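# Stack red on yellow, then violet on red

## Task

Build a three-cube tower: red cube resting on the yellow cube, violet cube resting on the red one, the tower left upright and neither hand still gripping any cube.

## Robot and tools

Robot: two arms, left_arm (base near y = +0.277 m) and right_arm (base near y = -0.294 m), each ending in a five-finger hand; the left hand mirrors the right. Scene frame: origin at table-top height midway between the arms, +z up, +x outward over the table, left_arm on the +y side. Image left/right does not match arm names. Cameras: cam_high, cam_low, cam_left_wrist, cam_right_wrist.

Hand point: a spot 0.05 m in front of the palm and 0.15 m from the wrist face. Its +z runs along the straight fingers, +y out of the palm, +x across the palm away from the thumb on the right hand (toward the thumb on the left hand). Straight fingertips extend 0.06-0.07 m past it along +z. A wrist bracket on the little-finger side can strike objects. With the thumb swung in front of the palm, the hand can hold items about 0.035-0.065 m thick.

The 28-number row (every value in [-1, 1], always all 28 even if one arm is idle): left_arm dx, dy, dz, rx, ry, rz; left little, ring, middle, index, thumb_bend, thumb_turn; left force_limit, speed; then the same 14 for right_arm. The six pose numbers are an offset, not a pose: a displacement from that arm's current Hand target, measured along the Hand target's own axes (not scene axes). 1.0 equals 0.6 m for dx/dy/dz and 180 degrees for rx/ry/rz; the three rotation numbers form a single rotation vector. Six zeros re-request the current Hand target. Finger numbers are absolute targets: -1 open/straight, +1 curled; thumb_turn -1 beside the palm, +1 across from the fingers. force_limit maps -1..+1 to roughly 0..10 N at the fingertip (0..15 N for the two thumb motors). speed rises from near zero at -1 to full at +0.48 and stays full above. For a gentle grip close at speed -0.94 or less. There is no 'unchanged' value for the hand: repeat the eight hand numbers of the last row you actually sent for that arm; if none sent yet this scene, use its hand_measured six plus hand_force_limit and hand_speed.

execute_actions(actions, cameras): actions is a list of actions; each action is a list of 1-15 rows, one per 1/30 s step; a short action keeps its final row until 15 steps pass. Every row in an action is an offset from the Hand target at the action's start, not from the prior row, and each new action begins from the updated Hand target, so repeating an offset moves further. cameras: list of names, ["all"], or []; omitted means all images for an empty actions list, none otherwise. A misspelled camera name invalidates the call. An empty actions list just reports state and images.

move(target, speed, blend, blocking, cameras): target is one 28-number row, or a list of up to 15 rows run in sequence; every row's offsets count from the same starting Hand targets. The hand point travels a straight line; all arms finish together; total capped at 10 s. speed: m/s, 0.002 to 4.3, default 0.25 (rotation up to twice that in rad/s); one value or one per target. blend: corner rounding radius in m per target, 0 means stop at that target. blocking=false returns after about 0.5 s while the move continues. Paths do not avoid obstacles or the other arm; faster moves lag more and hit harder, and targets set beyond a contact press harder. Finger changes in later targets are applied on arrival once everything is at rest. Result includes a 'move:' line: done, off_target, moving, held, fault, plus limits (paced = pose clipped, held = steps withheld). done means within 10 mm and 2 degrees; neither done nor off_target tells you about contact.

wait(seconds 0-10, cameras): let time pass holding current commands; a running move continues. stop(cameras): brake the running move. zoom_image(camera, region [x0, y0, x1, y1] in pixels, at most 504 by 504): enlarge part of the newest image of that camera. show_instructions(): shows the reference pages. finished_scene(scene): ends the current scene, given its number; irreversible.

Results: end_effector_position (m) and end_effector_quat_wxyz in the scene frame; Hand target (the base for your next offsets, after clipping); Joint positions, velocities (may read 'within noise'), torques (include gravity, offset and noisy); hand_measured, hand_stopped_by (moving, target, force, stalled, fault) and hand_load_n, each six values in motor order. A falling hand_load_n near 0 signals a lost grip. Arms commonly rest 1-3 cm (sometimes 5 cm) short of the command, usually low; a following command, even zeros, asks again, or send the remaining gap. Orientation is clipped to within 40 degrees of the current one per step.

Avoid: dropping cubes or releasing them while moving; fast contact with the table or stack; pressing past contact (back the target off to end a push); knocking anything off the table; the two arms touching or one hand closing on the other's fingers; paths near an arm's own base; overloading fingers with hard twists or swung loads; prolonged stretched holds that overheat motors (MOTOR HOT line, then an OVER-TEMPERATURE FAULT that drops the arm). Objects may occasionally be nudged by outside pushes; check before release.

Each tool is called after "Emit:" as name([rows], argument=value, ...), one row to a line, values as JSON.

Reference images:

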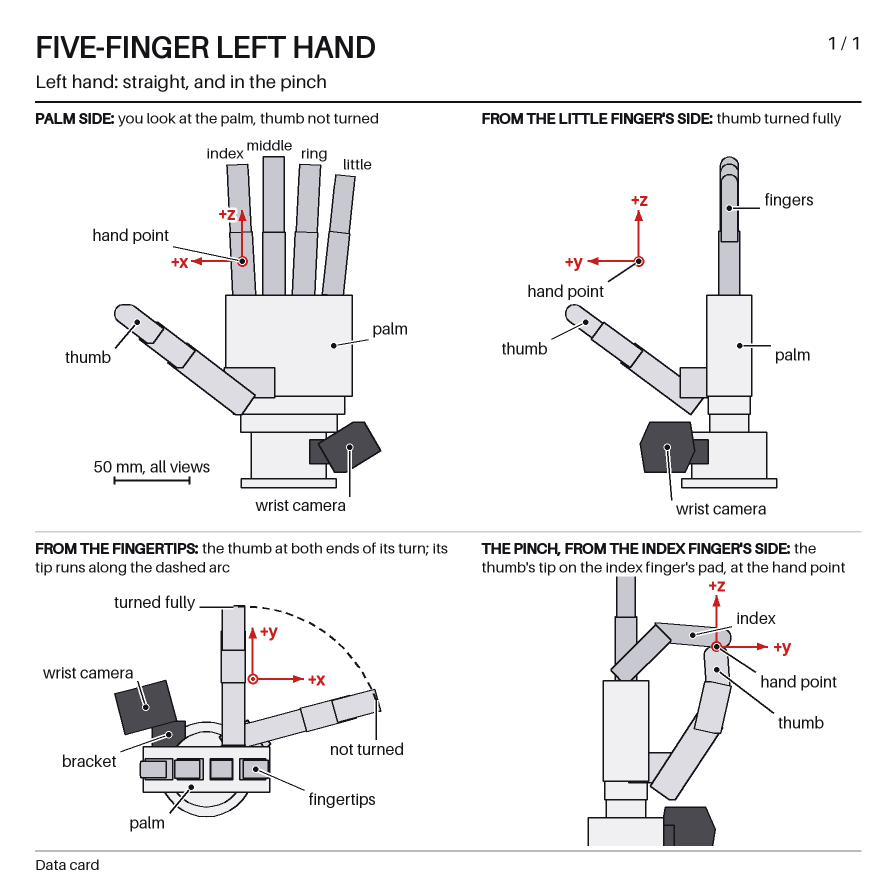

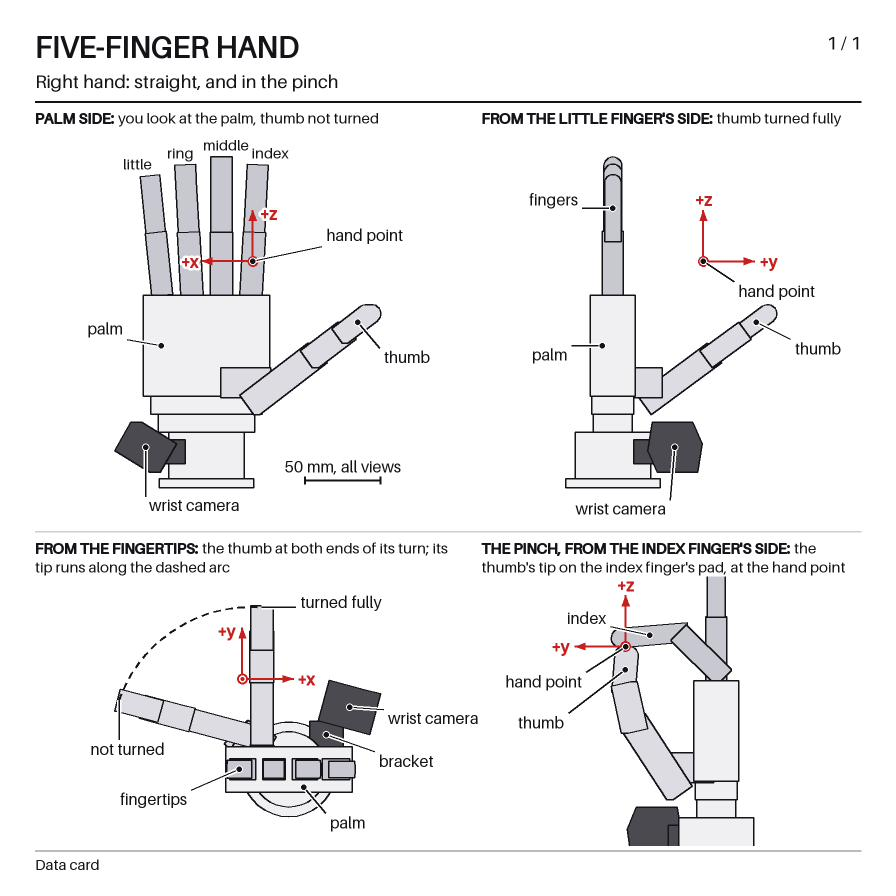

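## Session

Emit:
execute_actions(actions=[])

Scene clock: 0.00 s.
left_arm: end_effector_position=(+0.1421, -0.0036, +0.3811) hand_measured=(-1.000, -1.000, -1.000, -1.000, -1.000, -1.000) hand_load_n=(+0.0, +0.0, +0.0, +0.0, +0.0, +0.0) hand_stopped_by=(target, target, target, target, target, target) hand_force_limit=0.00 hand_speed=-0.80 end_effector_quat_wxyz=(+0.126, +0.118, +0.962, -0.212) | right_arm: end_effector_position=(+0.2412, -0.5676, +0.1189) hand_measured=(-1.000, -1.000, -1.000, -1.000, -1.000, -1.000) hand_load_n=(+0.0, +0.0, +0.0, +0.0, +0.0, +0.0) hand_stopped_by=(target, target, target, target, target, target) hand_force_limit=0.00 hand_speed=-0.80 end_effector_quat_wxyz=(-0.260, -0.423, +0.868, +0.003)
Joint positions: left_arm=[-1.186 1.037 1.462 -1.499 -0.031 0.601] | right_arm=[-0.663 1.726 1.363 -1.471 0.462 0.08]
Joint velocities: within noise
Joint torques (N m): no reading
Heat: left arm: hottest elbow 26 °C; right arm: hottest elbow 27 °C.
Hand target: left_arm +0.1433, -0.0069, +0.3932; +0.133, +0.117, +0.958, -0.226 | right_arm +0.2475, -0.5723, +0.1242; -0.256, -0.421, +0.870, -0.007

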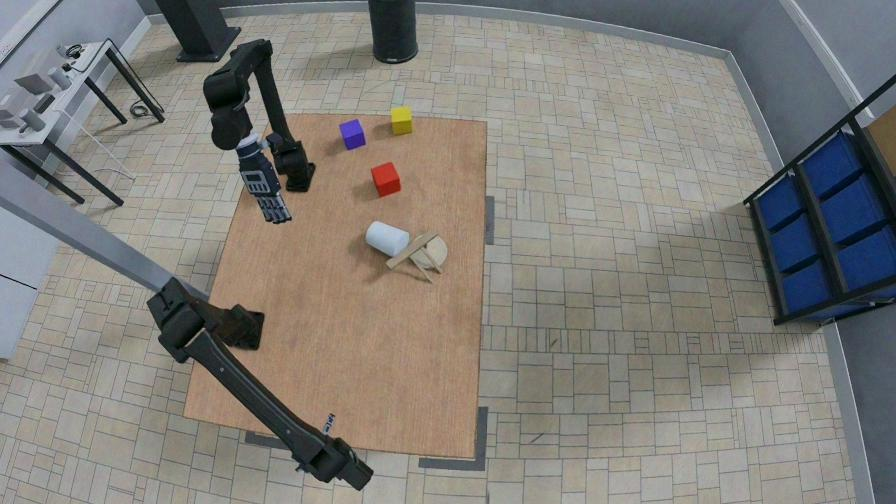

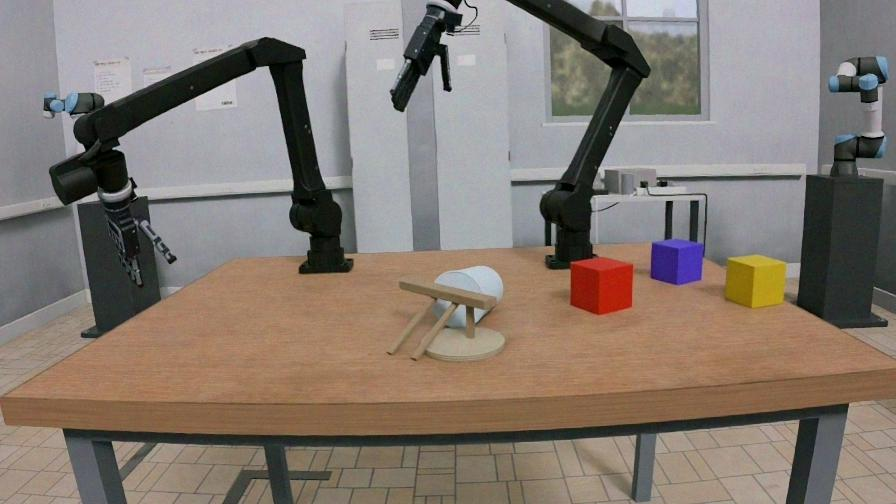

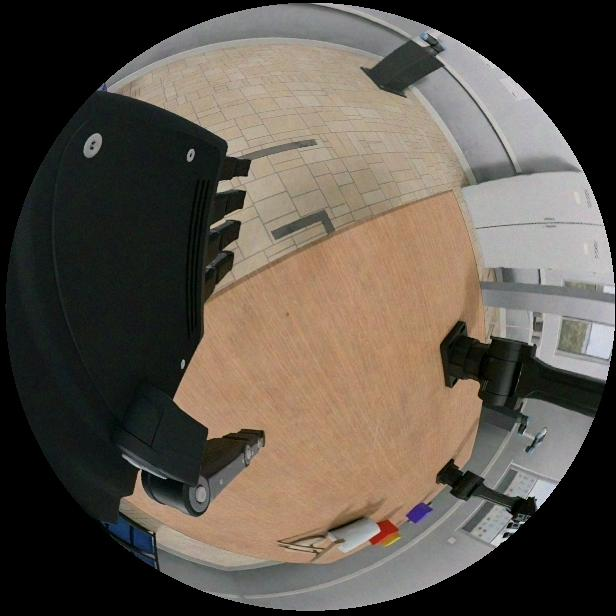

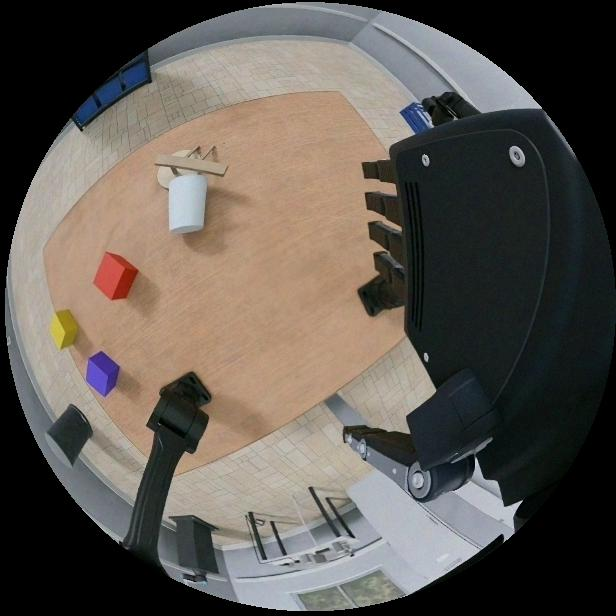

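Emit:
move([
  [-0.1675,0.242,0.0108,-0.0144,-0.1307,-0.2284,-1,-1,-1,-1,-1,1,-0.4,0.0,0,0,0,0,0,0,-1,-1,-1,-1,-1,-1,0.0,-0.8],
  [-0.1485,0.6517,-0.1478,-0.0359,-0.3268,-0.571,-1,-1,-1,-1,-1,1,-0.4,0.0,0,0,0,0,0,0,-1,-1,-1,-1,-1,-1,0.0,-0.8],
], speed=0.3, blend=0.05, cameras=["cam_high","cam_low","cam_right_wrist"])

Emit:
zoom_image(camera="cam_right_wrist", region=[120, 80, 340, 300])

Scene clock: 31.07 s.
left_arm: end_effector_position=(+0.3137, +0.3567, +0.3365) hand_measured=(-1.000, -1.000, -1.000, -1.000, -1.000, +1.000) hand_load_n=(+0.0, +0.0, +0.0, -0.5, +0.0, +0.0) hand_stopped_by=(target, target, target, target, target, target) hand_force_limit=-0.40 hand_speed=0.00 end_effector_quat_wxyz=(-0.308, +0.755, -0.538, +0.213) | right_arm: end_effector_position=(+0.2412, -0.5676, +0.1189) hand_measured=(-1.000, -1.000, -1.000, -1.000, -1.000, -1.000) hand_load_n=(+0.0, +0.0, +0.0, +0.0, +0.0, +0.5) hand_stopped_by=(target, target, target, target, target, target) hand_force_limit=0.00 hand_speed=-0.80 end_effector_quat_wxyz=(-0.260, -0.423, +0.868, +0.003)
Joint positions: left_arm=[0.415 0.769 1.113 -1.148 0.023 0.037] | right_arm=[-0.663 1.726 1.363 -1.471 0.462 0.08]
Joint torques (N m): left_arm=[-0.15 -0.67 10.11 2.29 0.09 -0.12] | right_arm=[0.67 -15.03 9.43 0.1 0.52 -0.08]
Heat: left arm: hottest elbow 30 °C; right arm: hottest elbow 29 °C.
Hand target: left_arm +0.3199, +0.3601, +0.3403; -0.314, +0.757, -0.530, +0.219 | right_arm +0.2475, -0.5723, +0.1242; -0.256, -0.421, +0.870, -0.007
Off the commanded pose: left_arm 0.008 m, 1 deg | right_arm 0.009 m, 1 deg.
move: done
Images, in order (width x height): cam_high 896x504, cam_low 896x504, cam_right_wrist 616x616.

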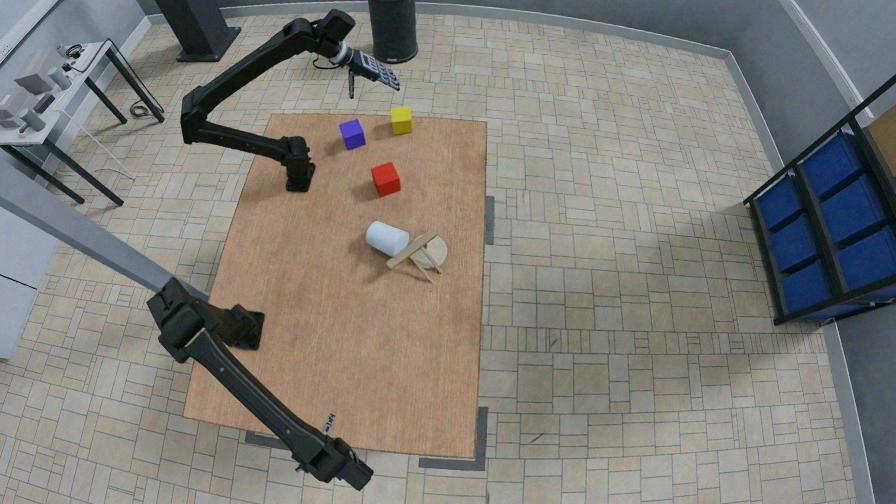

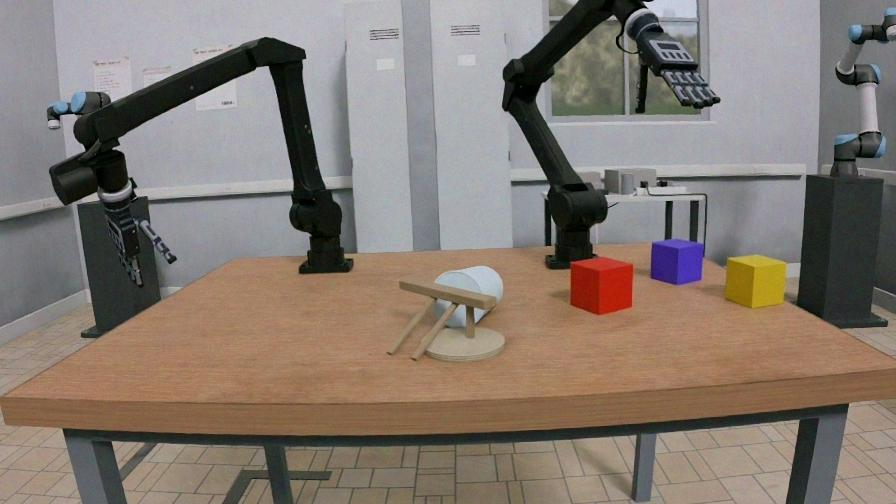

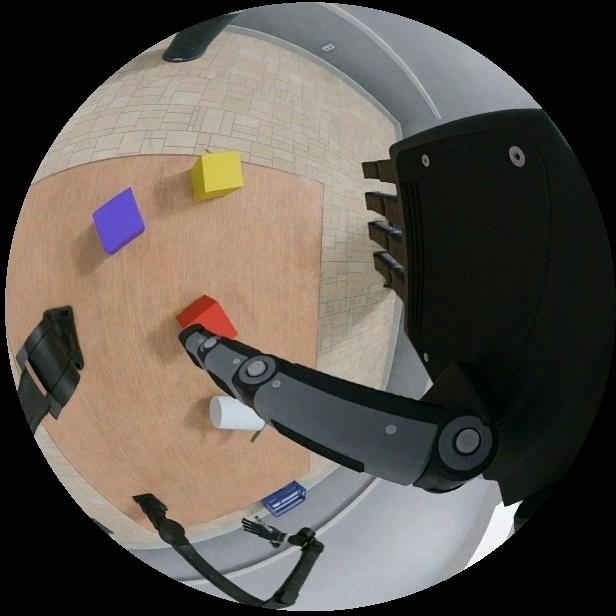

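Scaled by 2.291 from the camera's 616x616 image, which has a finer 880x880 frame.

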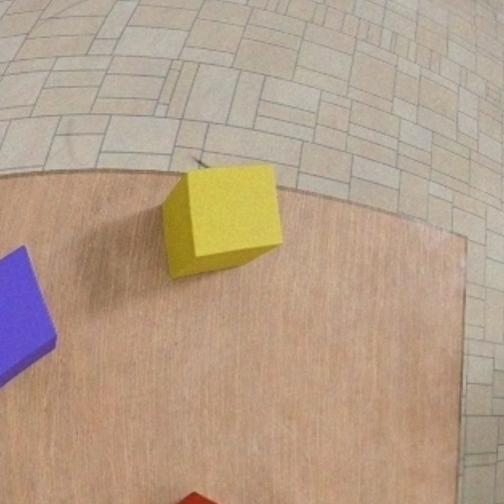

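Emit:
zoom_image(camera="cam_right_wrist", region=[80, 170, 260, 350])

Scaled by 2.800 from the camera's 616x616 image, which has a finer 880x880 frame.

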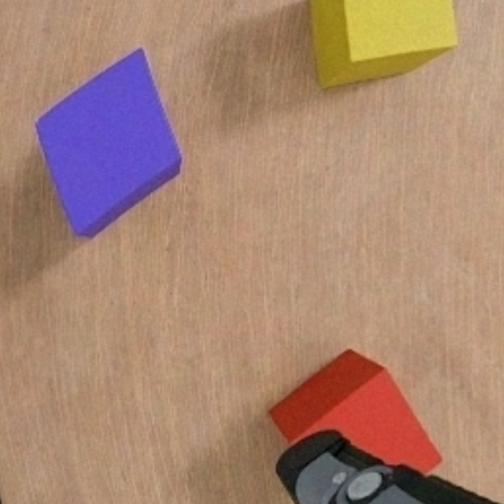

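Emit:
move(target=[0.2425,0.1968,0.1575,0,-0.0236,-0.0236,-1,-1,-1,-1,-1,1,-0.4,0.0,0,0,0,0,0,0,-1,-1,-1,-1,-1,-1,0.0,-0.8], speed=0.25, cameras=["cam_low","cam_right_wrist"])

Emit:
zoom_image(camera="cam_right_wrist", region=[140, 160, 340, 360])

Scene clock: 84.07 s.
left_arm: end_effector_position=(+0.3465, +0.2228, +0.1853) hand_measured=(-1.000, -1.000, -1.000, -1.000, -1.000, +1.000) hand_load_n=(+0.0, +0.0, +0.0, +0.0, +0.0, +0.0) hand_stopped_by=(target, target, target, target, target, target) hand_force_limit=-0.40 hand_speed=0.00 end_effector_quat_wxyz=(-0.323, +0.784, -0.494, +0.192) | right_arm: end_effector_position=(+0.2412, -0.5676, +0.1189) hand_measured=(-1.000, -1.000, -1.000, -1.000, -1.000, -1.000) hand_load_n=(+0.0, +0.0, +0.0, +0.0, +0.0, +0.0) hand_stopped_by=(target, target, target, target, target, target) hand_force_limit=0.00 hand_speed=-0.80 end_effector_quat_wxyz=(-0.260, -0.423, +0.868, +0.003)
Joint positions: left_arm=[-0.262 0.824 0.753 -0.892 -0.506 -0.582] | right_arm=[-0.663 1.726 1.363 -1.471 0.462 0.08]
Joint torques (N m): left_arm=[-1.38 -1.38 10.74 1.94 -0.47 -0.11] | right_arm=[0.56 -15.21 9.51 0.01 0.5 -0.06]
Heat: left arm: hottest elbow 34 °C; right arm: hottest elbow 31 °C.
Hand target: left_arm +0.3540, +0.2178, +0.1899; -0.325, +0.783, -0.490, +0.203 | right_arm +0.2475, -0.5723, +0.1242; -0.256, -0.421, +0.870, -0.007
Off the commanded pose: left_arm 0.010 m, 1 deg | right_arm 0.009 m, 1 deg.
move: done
Images, in order (width x height): cam_low 896x504, cam_right_wrist 616x616.

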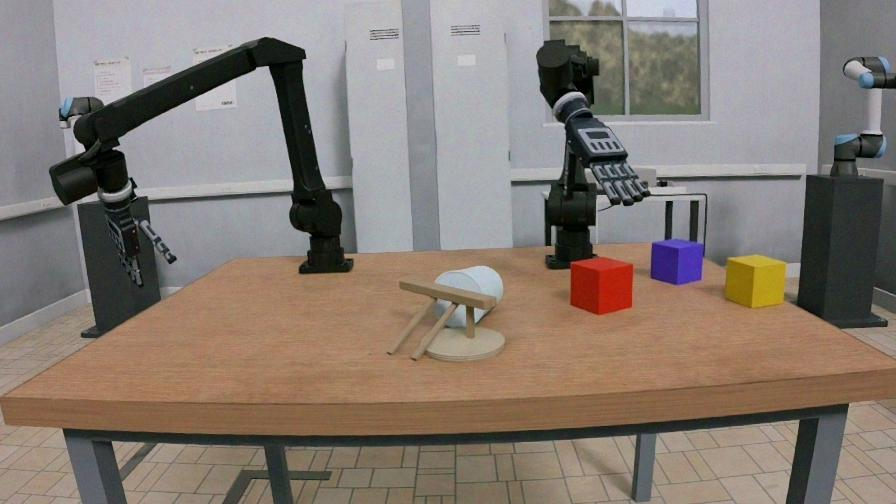

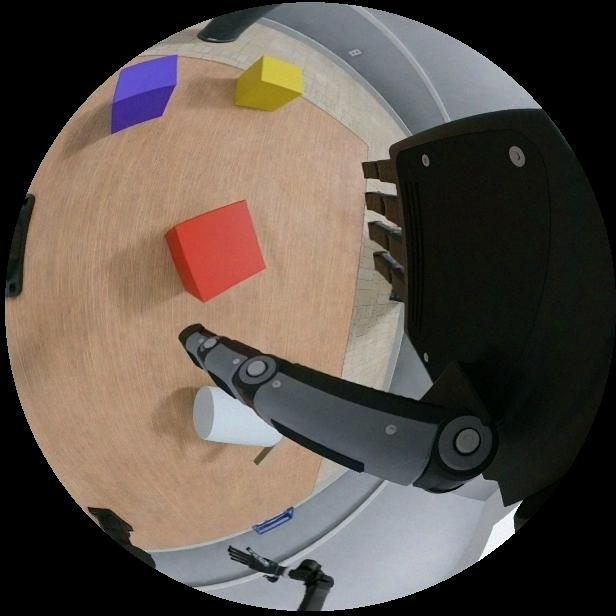

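Scaled by 2.520 from the camera's 616x616 image, which has a finer 880x880 frame.

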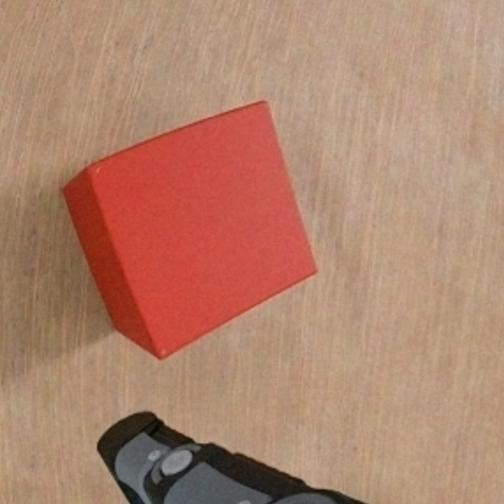

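Emit:
move(target=[-0.0165,0.081,0.0958,0,0,0,-1,-1,-1,-1,-1,1,-0.4,0.0,0,0,0,0,0,0,-1,-1,-1,-1,-1,-1,0.0,-0.8], speed=0.15, cameras=["cam_right_wrist"])

Emit:
zoom_image(camera="cam_right_wrist", region=[140, 160, 340, 360])

Scene clock: 100.10 s.
left_arm: end_effector_position=(+0.3497, +0.2282, +0.1135) hand_measured=(-1.000, -1.000, -1.000, -1.000, -1.000, +1.000) hand_load_n=(+0.0, +0.0, +0.0, +0.0, +0.0, +0.0) hand_stopped_by=(target, target, target, target, target, target) hand_force_limit=-0.40 hand_speed=0.00 end_effector_quat_wxyz=(-0.322, +0.784, -0.491, +0.199) | right_arm: end_effector_position=(+0.2412, -0.5676, +0.1189) hand_measured=(-1.000, -1.000, -1.000, -1.000, -1.000, -1.000) hand_load_n=(+0.0, +0.0, +0.0, +0.0, +0.0, +0.0) hand_stopped_by=(target, target, target, target, target, target) hand_force_limit=0.00 hand_speed=-0.80 end_effector_quat_wxyz=(-0.260, -0.423, +0.868, +0.003)
Joint positions: left_arm=[-0.232 0.861 0.574 -0.649 -0.484 -0.557] | right_arm=[-0.663 1.726 1.363 -1.471 0.462 0.08]
Joint torques (N m): left_arm=[0.03 -1.55 9.96 1.96 -0.22 0.07] | right_arm=[0.79 -15.27 9.48 0.06 0.53 -0.09]
Heat: left arm: hottest elbow 34 °C; right arm: hottest elbow 31 °C.
Hand target: left_arm +0.3553, +0.2295, +0.1148; -0.325, +0.783, -0.490, +0.203 | right_arm +0.2475, -0.5723, +0.1242; -0.256, -0.421, +0.870, -0.007
Off the commanded pose: left_arm 0.006 m, 1 deg | right_arm 0.009 m, 1 deg.
move: done
Images, in order (width x height): cam_right_wrist 616x616.

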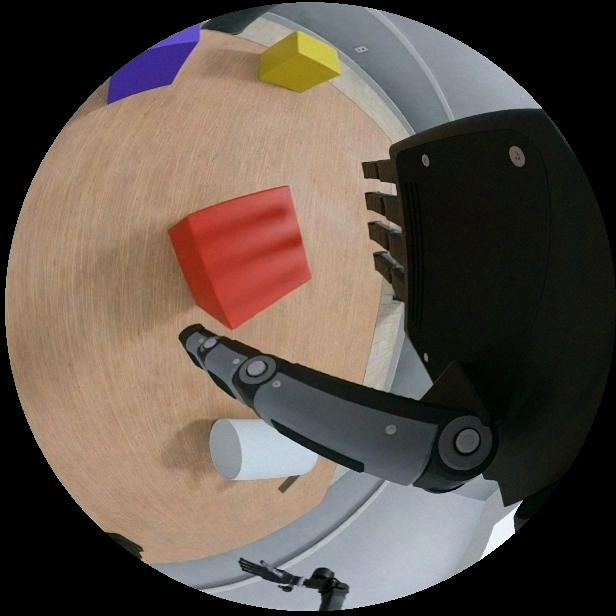

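Scaled by 2.520 from the camera's 616x616 image, which has a finer 880x880 frame.

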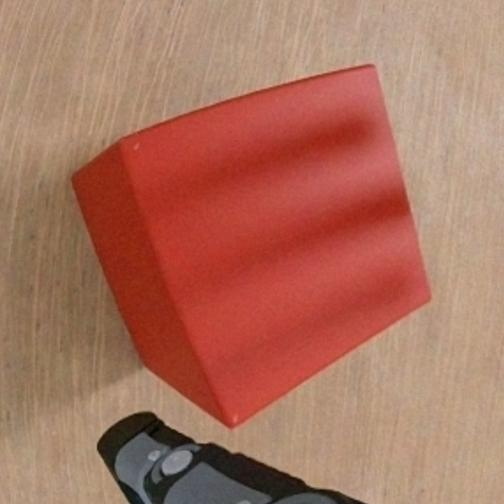

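Emit:
move([
  [-0.017,0.012,0.0163,0,0,0,-1,-1,-1,-1,-1,1,-0.4,0.0,0,0,0,0,0,0,-1,-1,-1,-1,-1,-1,0.0,-0.8],
  [-0.017,0.0527,0.0568,0,0,0,-1,-1,-1,-1,-1,1,-0.4,0.0,0,0,0,0,0,0,-1,-1,-1,-1,-1,-1,0.0,-0.8],
], speed=0.1, cameras=["cam_low","cam_right_wrist"])

Emit:
zoom_image(camera="cam_low", region=[540, 180, 700, 340])

Scene clock: 123.90 s.
left_arm: end_effector_position=(+0.3470, +0.2381, +0.0671) hand_measured=(-1.000, -1.000, -1.000, -1.000, -1.000, +1.000) hand_load_n=(+0.0, +0.0, +0.0, +0.0, +0.0, +0.0) hand_stopped_by=(target, target, target, target, target, target) hand_force_limit=-0.40 hand_speed=0.00 end_effector_quat_wxyz=(-0.322, +0.784, -0.491, +0.199) | right_arm: end_effector_position=(+0.2412, -0.5676, +0.1189) hand_measured=(-1.000, -1.000, -1.000, -1.000, -1.000, -1.000) hand_load_n=(+0.0, +0.0, +0.0, +0.0, -0.5, +0.0) hand_stopped_by=(target, target, target, target, target, target) hand_force_limit=0.00 hand_speed=-0.80 end_effector_quat_wxyz=(-0.260, -0.423, +0.868, +0.003)
Joint positions: left_arm=[-0.194 0.906 0.463 -0.478 -0.461 -0.523] | right_arm=[-0.663 1.726 1.363 -1.471 0.462 0.08]
Joint torques (N m): left_arm=[0.03 -1.61 9.54 2.13 -0.21 0.07] | right_arm=[0.56 -14.8 9.51 0.05 0.52 -0.09]
Heat: left arm: hottest elbow 35 °C; right arm: hottest elbow 32 °C.
Hand target: left_arm +0.3524, +0.2396, +0.0683; -0.325, +0.783, -0.490, +0.203 | right_arm +0.2475, -0.5723, +0.1242; -0.256, -0.421, +0.870, -0.007
Off the commanded pose: left_arm 0.006 m, 1 deg | right_arm 0.009 m, 1 deg.
move: done
Images, in order (width x height): cam_low 896x504, cam_right_wrist 616x616.

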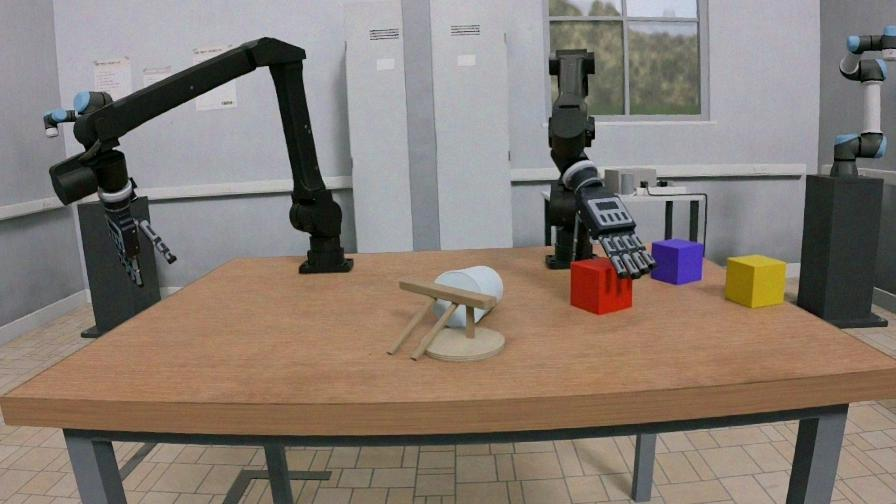

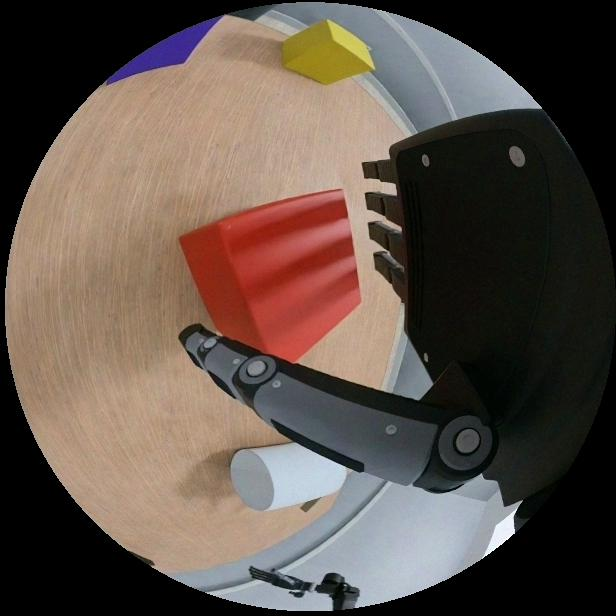

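Scaled by 3.150.

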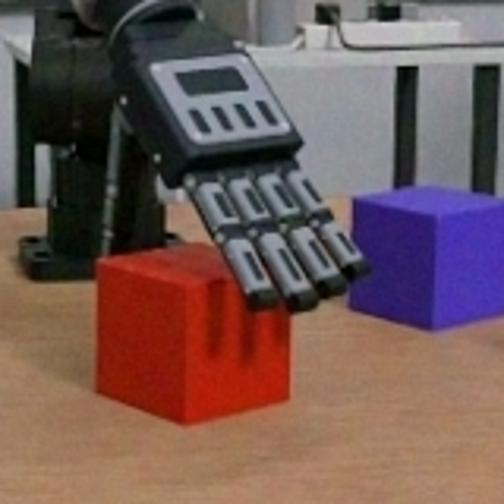

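Emit:
execute_actions([
  [[0,0,0,0,0,0,-1,0.1,0.1,0.1,-0.4,1,-0.4,-0.9,0,0,0,0,0,0,-1,-1,-1,-1,-1,-1,0.0,-0.8]],
  [[0,0,0,0,0,0,-1,0.1,0.1,0.1,-0.4,1,-0.4,-0.9,0,0,0,0,0,0,-1,-1,-1,-1,-1,-1,0.0,-0.8]],
  [[0,0,0,0,0,0,-1,0.1,0.1,0.1,-0.4,1,-0.4,-0.9,0,0,0,0,0,0,-1,-1,-1,-1,-1,-1,0.0,-0.8]],
  [[0,0,0,0,0,0,-1,0.1,0.1,0.1,-0.4,1,-0.4,-0.9,0,0,0,0,0,0,-1,-1,-1,-1,-1,-1,0.0,-0.8]],
], cameras=["cam_right_wrist"])

Emit:
zoom_image(camera="cam_right_wrist", region=[160, 170, 380, 390])

Scene clock: 136.13 s.
left_arm: end_effector_position=(+0.3480, +0.2386, +0.0676) hand_measured=(-1.000, -0.442, -0.442, -0.452, -0.732, +1.000) hand_load_n=(+0.0, +3.5, +4.0, +1.5, +13.5, +3.0) hand_stopped_by=(target, force, force, force, force, target) hand_force_limit=-0.40 hand_speed=-0.90 end_effector_quat_wxyz=(-0.323, +0.784, -0.491, +0.200) | right_arm: end_effector_position=(+0.2412, -0.5676, +0.1189) hand_measured=(-1.000, -1.000, -1.000, -1.000, -1.000, -1.000) hand_load_n=(+0.0, +0.0, +0.0, +0.5, +0.0, +0.0) hand_stopped_by=(target, target, target, target, target, target) hand_force_limit=0.00 hand_speed=-0.80 end_effector_quat_wxyz=(-0.260, -0.423, +0.868, +0.003)
Joint positions: left_arm=[-0.192 0.906 0.463 -0.473 -0.461 -0.521] | right_arm=[-0.663 1.726 1.363 -1.471 0.462 0.08]
Joint torques (N m): left_arm=[-0.15 -1.61 9.54 1.88 -0.21 0.06] | right_arm=[0.56 -15.27 9.39 0.09 0.51 -0.09]
Heat: left arm: hottest elbow 34 °C; right arm: hottest elbow 32 °C.
Hand target: left_arm +0.3524, +0.2396, +0.0684; -0.325, +0.783, -0.490, +0.203 | right_arm +0.2475, -0.5723, +0.1242; -0.256, -0.421, +0.870, -0.007
Off the commanded pose: left_arm 0.004 m, 0 deg | right_arm 0.009 m, 1 deg.
Images, in order (width x height): cam_right_wrist 616x616.

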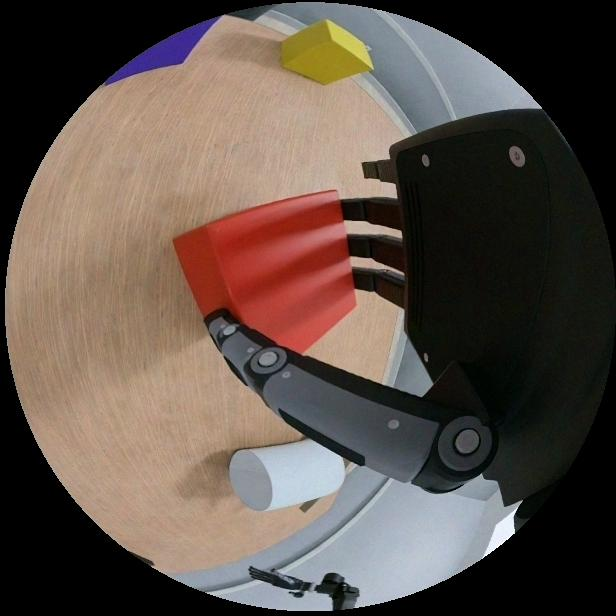

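Scaled by 2.291 from the camera's 616x616 image, which has a finer 880x880 frame.

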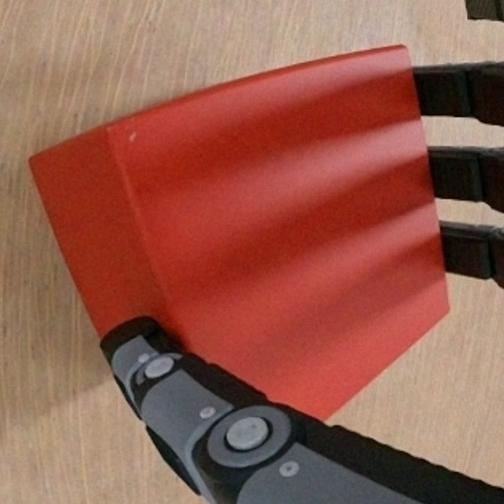

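Emit:
move([
  [0,-0.059,-0.0589,0,0,0,-1,0.1,0.1,0.1,-0.4,1,-0.4,-0.9,0,0,0,0,0,0,-1,-1,-1,-1,-1,-1,0.0,-0.8],
  [-0.2025,-0.348,-0.0443,0.019,0.0591,0.0552,-1,0.1,0.1,0.1,-0.4,1,-0.4,-0.9,0,0,0,0,0,0,-1,-1,-1,-1,-1,-1,0.0,-0.8],
], speed=0.15, blend=0.02, cameras=["cam_low","cam_right_wrist"])

Emit:
zoom_image(camera="cam_right_wrist", region=[160, 60, 320, 220])

Scene clock: 160.57 s.
left_arm: end_effector_position=(+0.3952, +0.3931, +0.1957) hand_measured=(-1.000, -0.442, -0.442, -0.452, -0.732, +1.000) hand_load_n=(+0.0, +3.5, +3.5, +1.0, +13.5, +3.0) hand_stopped_by=(target, force, force, force, force, target) hand_force_limit=-0.40 hand_speed=-0.90 end_effector_quat_wxyz=(-0.286, +0.720, -0.582, +0.246) | right_arm: end_effector_position=(+0.2412, -0.5676, +0.1189) hand_measured=(-1.000, -1.000, -1.000, -1.000, -1.000, -1.000) hand_load_n=(+0.0, +0.0, +0.0, +0.0, +0.0, +0.0) hand_stopped_by=(target, target, target, target, target, target) hand_force_limit=0.00 hand_speed=-0.80 end_effector_quat_wxyz=(-0.260, -0.423, +0.868, +0.003)
Joint positions: left_arm=[0.484 0.999 0.852 -0.668 0.186 0.164] | right_arm=[-0.663 1.726 1.363 -1.471 0.462 0.08]
Joint torques (N m): left_arm=[-0.21 -4.6 16.43 1.4 0.24 0.03] | right_arm=[1.08 -15.15 9.51 0.02 0.53 -0.1]
Heat: left arm: hottest elbow 35 °C; right arm: hottest elbow 32 °C.
Hand target: left_arm +0.4149, +0.4050, +0.2350; -0.318, +0.706, -0.577, +0.260 | right_arm +0.2475, -0.5723, +0.1242; -0.256, -0.421, +0.870, -0.007
Off the commanded pose: left_arm 0.046 m, 4 deg | right_arm 0.009 m, 1 deg.
move: off_target (left_arm)
Images, in order (width x height): cam_low 896x504, cam_right_wrist 616x616.

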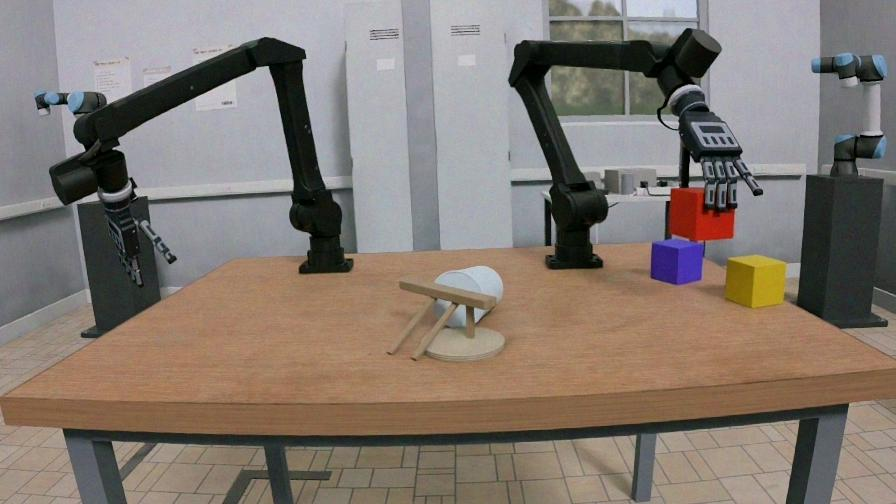

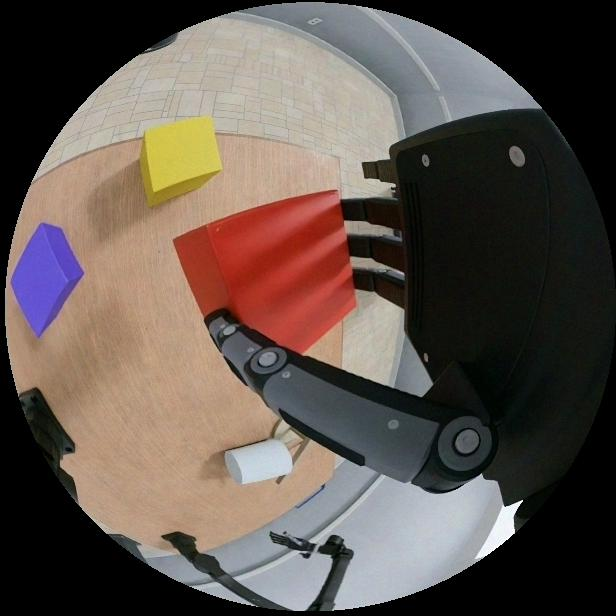

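Scaled by 3.150 from the camera's 616x616 image, which has a finer 880x880 frame.

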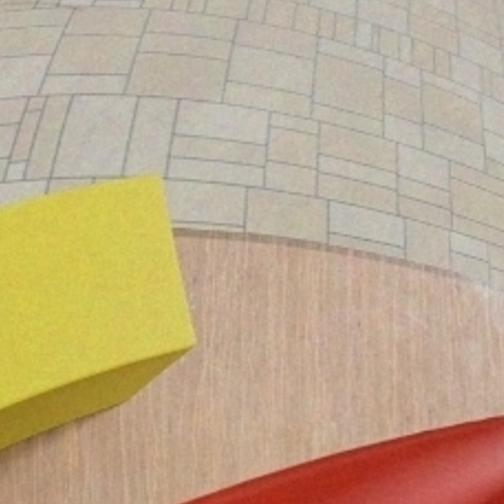

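Emit:
zoom_image(camera="cam_right_wrist", region=[120, 100, 240, 220])

Scaled by 4.200 from the camera's 616x616 image, which has a finer 880x880 frame.

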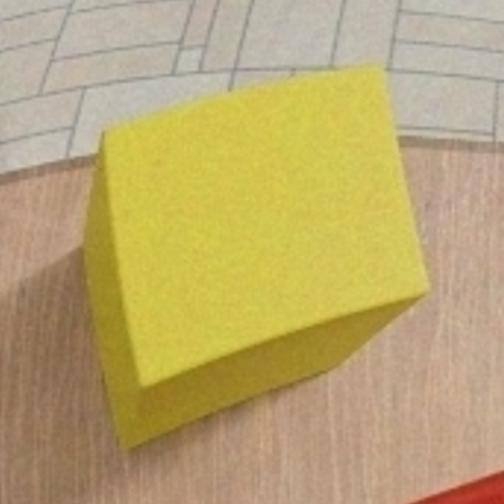

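Emit:
move(target=[-0.1985,0.048,0.0463,0,-0.0047,0.0047,-1,0.1,0.1,0.1,-0.4,1,-0.4,-0.9,0,0,0,0,0,0,-1,-1,-1,-1,-1,-1,0.0,-0.8], speed=0.12, cameras=["cam_high","cam_low","cam_right_wrist"])

Emit:
zoom_image(camera="cam_right_wrist", region=[130, 160, 290, 320])

Emit:
zoom_image(camera="cam_low", region=[680, 160, 860, 340])

Scene clock: 194.03 s.
left_arm: end_effector_position=(+0.3690, +0.4975, +0.1578) hand_measured=(-1.000, -0.442, -0.442, -0.452, -0.732, +1.000) hand_load_n=(+0.0, +3.5, +4.0, +1.0, +14.0, +3.0) hand_stopped_by=(target, force, force, force, force, target) hand_force_limit=-0.40 hand_speed=-0.90 end_effector_quat_wxyz=(-0.278, +0.724, -0.581, +0.246) | right_arm: end_effector_position=(+0.2412, -0.5676, +0.1189) hand_measured=(-1.000, -1.000, -1.000, -1.000, -1.000, -1.000) hand_load_n=(+0.0, +0.0, +0.0, +0.0, +0.0, +0.0) hand_stopped_by=(target, target, target, target, target, target) hand_force_limit=0.00 hand_speed=-0.80 end_effector_quat_wxyz=(-0.260, -0.423, +0.868, +0.003)
Joint positions: left_arm=[0.8 1.157 0.872 -0.618 0.396 0.407] | right_arm=[-0.663 1.726 1.363 -1.471 0.462 0.08]
Joint torques (N m): left_arm=[-0.26 -6.3 15.82 2.41 0.44 0.09] | right_arm=[0.85 -15.21 9.55 0.06 0.53 -0.09]
Heat: left arm: hottest elbow 37 °C; right arm: hottest elbow 32 °C.
Hand target: left_arm +0.3930, +0.5221, +0.1950; -0.324, +0.704, -0.580, +0.252 | right_arm +0.2475, -0.5723, +0.1242; -0.256, -0.421, +0.870, -0.007
Off the commanded pose: left_arm 0.051 m, 6 deg | right_arm 0.009 m, 1 deg.
move: off_target (left_arm)
Images, in order (width x height): cam_high 896x504, cam_low 896x504, cam_right_wrist 616x616.

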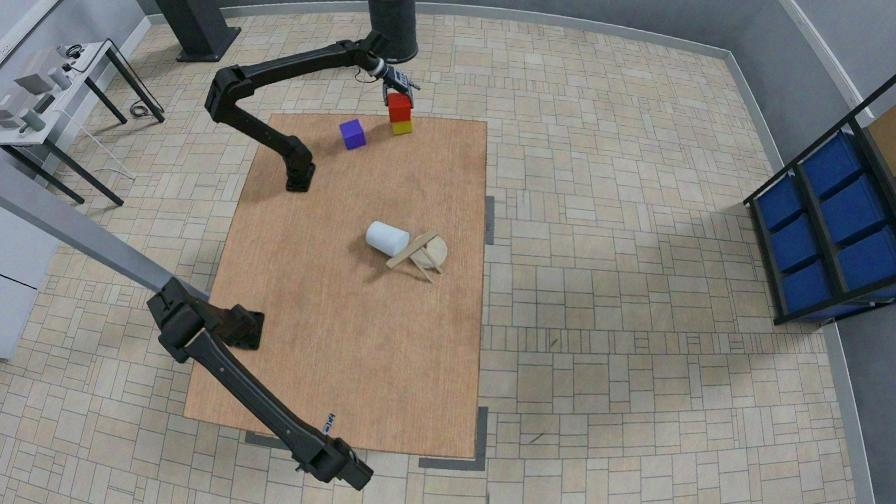

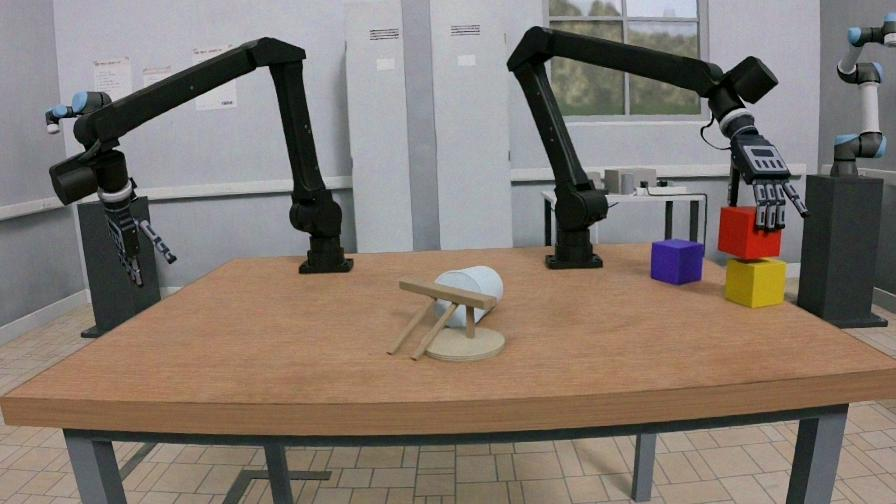

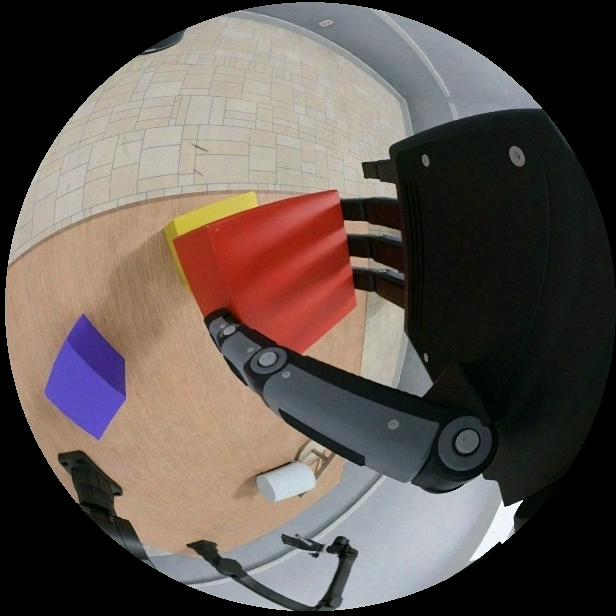

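Scaled by 3.150 from the camera's 616x616 image, which has a finer 880x880 frame.

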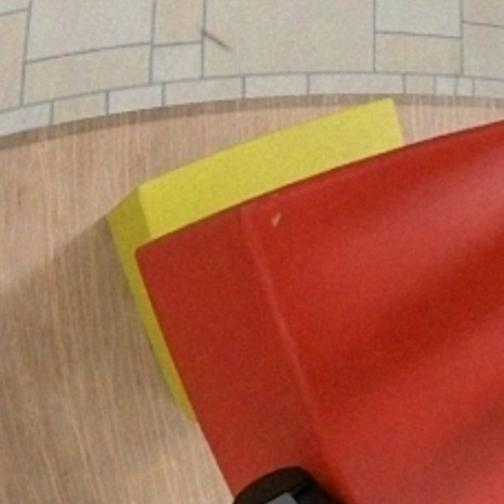

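Scaled by 2.800.

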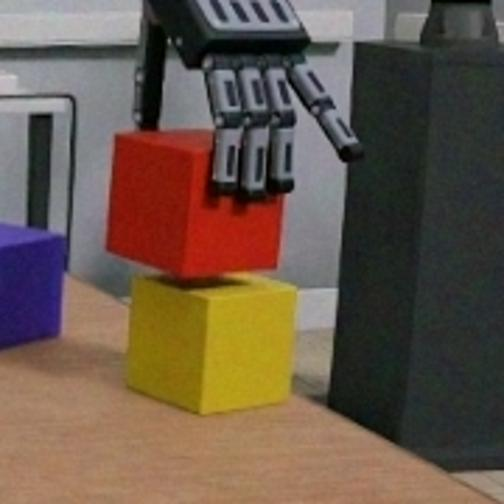

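Emit:
move(target=[-0.0182,-0.0005,0.0137,0.0067,-0.0075,0.0075,-1,0.1,0.1,0.1,-0.4,1,-0.4,-0.9,0,0,0,0,0,0,-1,-1,-1,-1,-1,-1,0.0,-0.8], speed=0.06, cameras=["cam_low","cam_right_wrist"])

Emit:
zoom_image(camera="cam_right_wrist", region=[130, 160, 290, 320])

Emit:
zoom_image(camera="cam_low", region=[680, 160, 860, 340])

Scene clock: 219.13 s.
left_arm: end_effector_position=(+0.3768, +0.5093, +0.1564) hand_measured=(-1.000, -0.442, -0.442, -0.452, -0.732, +1.000) hand_load_n=(+0.0, +3.5, +4.0, +1.0, +13.5, +3.5) hand_stopped_by=(target, force, force, force, force, target) hand_force_limit=-0.40 hand_speed=-0.90 end_effector_quat_wxyz=(-0.298, +0.714, -0.585, +0.244) | right_arm: end_effector_position=(+0.2412, -0.5676, +0.1189) hand_measured=(-1.000, -1.000, -1.000, -1.000, -1.000, -1.000) hand_load_n=(+0.0, +0.0, +0.0, +0.0, +0.0, +0.0) hand_stopped_by=(target, target, target, target, target, target) hand_force_limit=0.00 hand_speed=-0.80 end_effector_quat_wxyz=(-0.260, -0.423, +0.868, +0.003)
Joint positions: left_arm=[0.804 1.174 0.872 -0.564 0.394 0.424] | right_arm=[-0.663 1.726 1.363 -1.471 0.462 0.08]
Joint torques (N m): left_arm=[0.03 -6.59 15.1 2.51 0.21 0.07] | right_arm=[0.62 -15.44 9.5 -0.02 0.52 -0.09]
Heat: left arm: hottest elbow 45 °C; right arm: hottest elbow 32 °C.
Hand target: left_arm +0.3970, +0.5342, +0.1901; -0.341, +0.696, -0.582, +0.246 | right_arm +0.2475, -0.5723, +0.1242; -0.256, -0.421, +0.870, -0.007
Off the commanded pose: left_arm 0.046 m, 5 deg | right_arm 0.009 m, 1 deg.
move: off_target (left_arm)
Images, in order (width x height): cam_low 896x504, cam_right_wrist 616x616.

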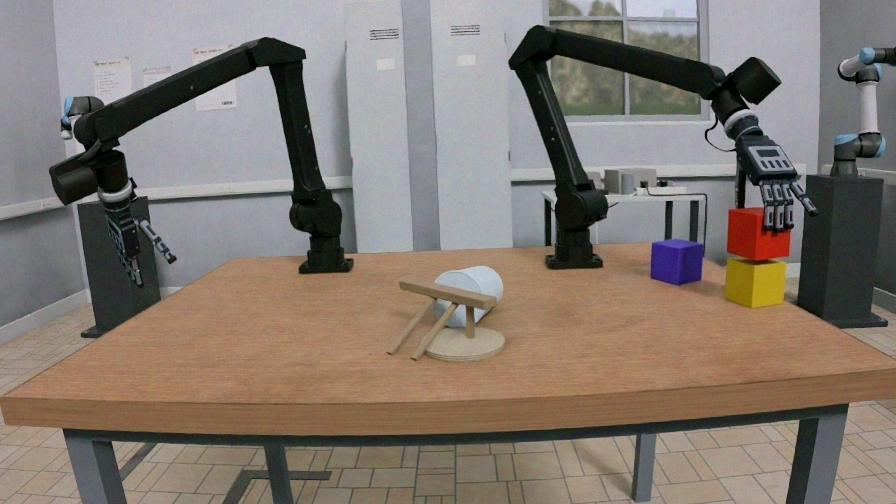

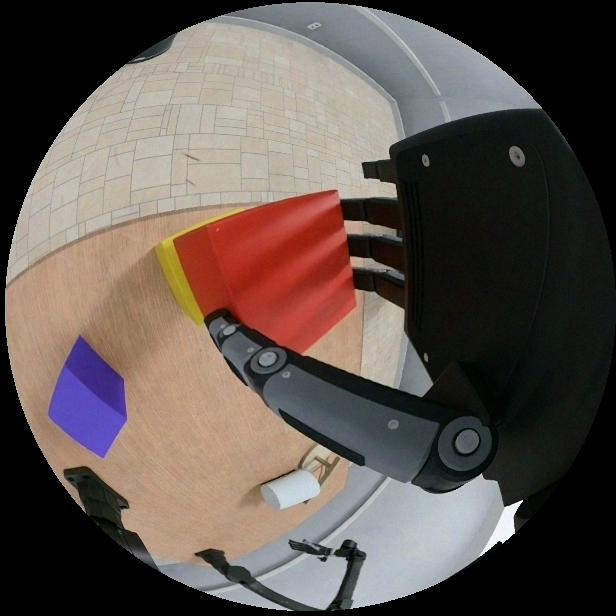

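Scaled by 3.150 from the camera's 616x616 image, which has a finer 880x880 frame.

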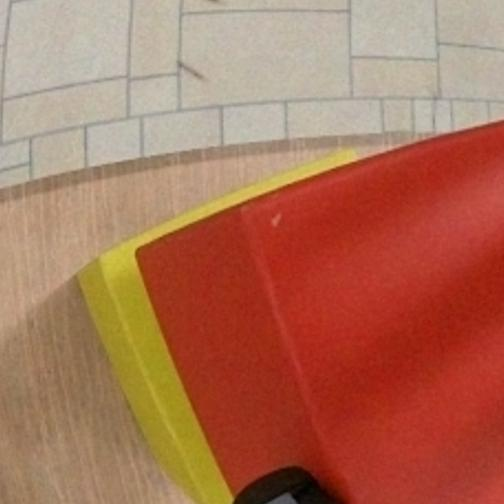

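Scaled by 2.800.

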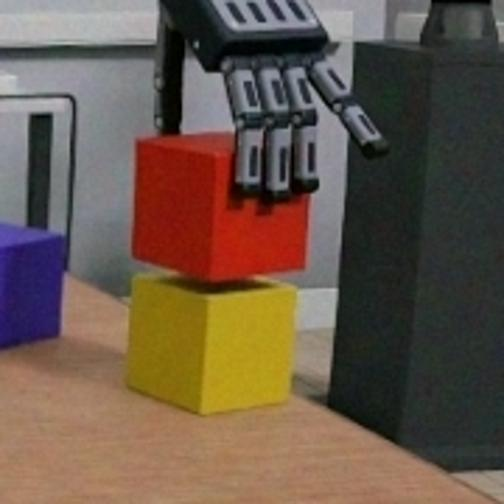

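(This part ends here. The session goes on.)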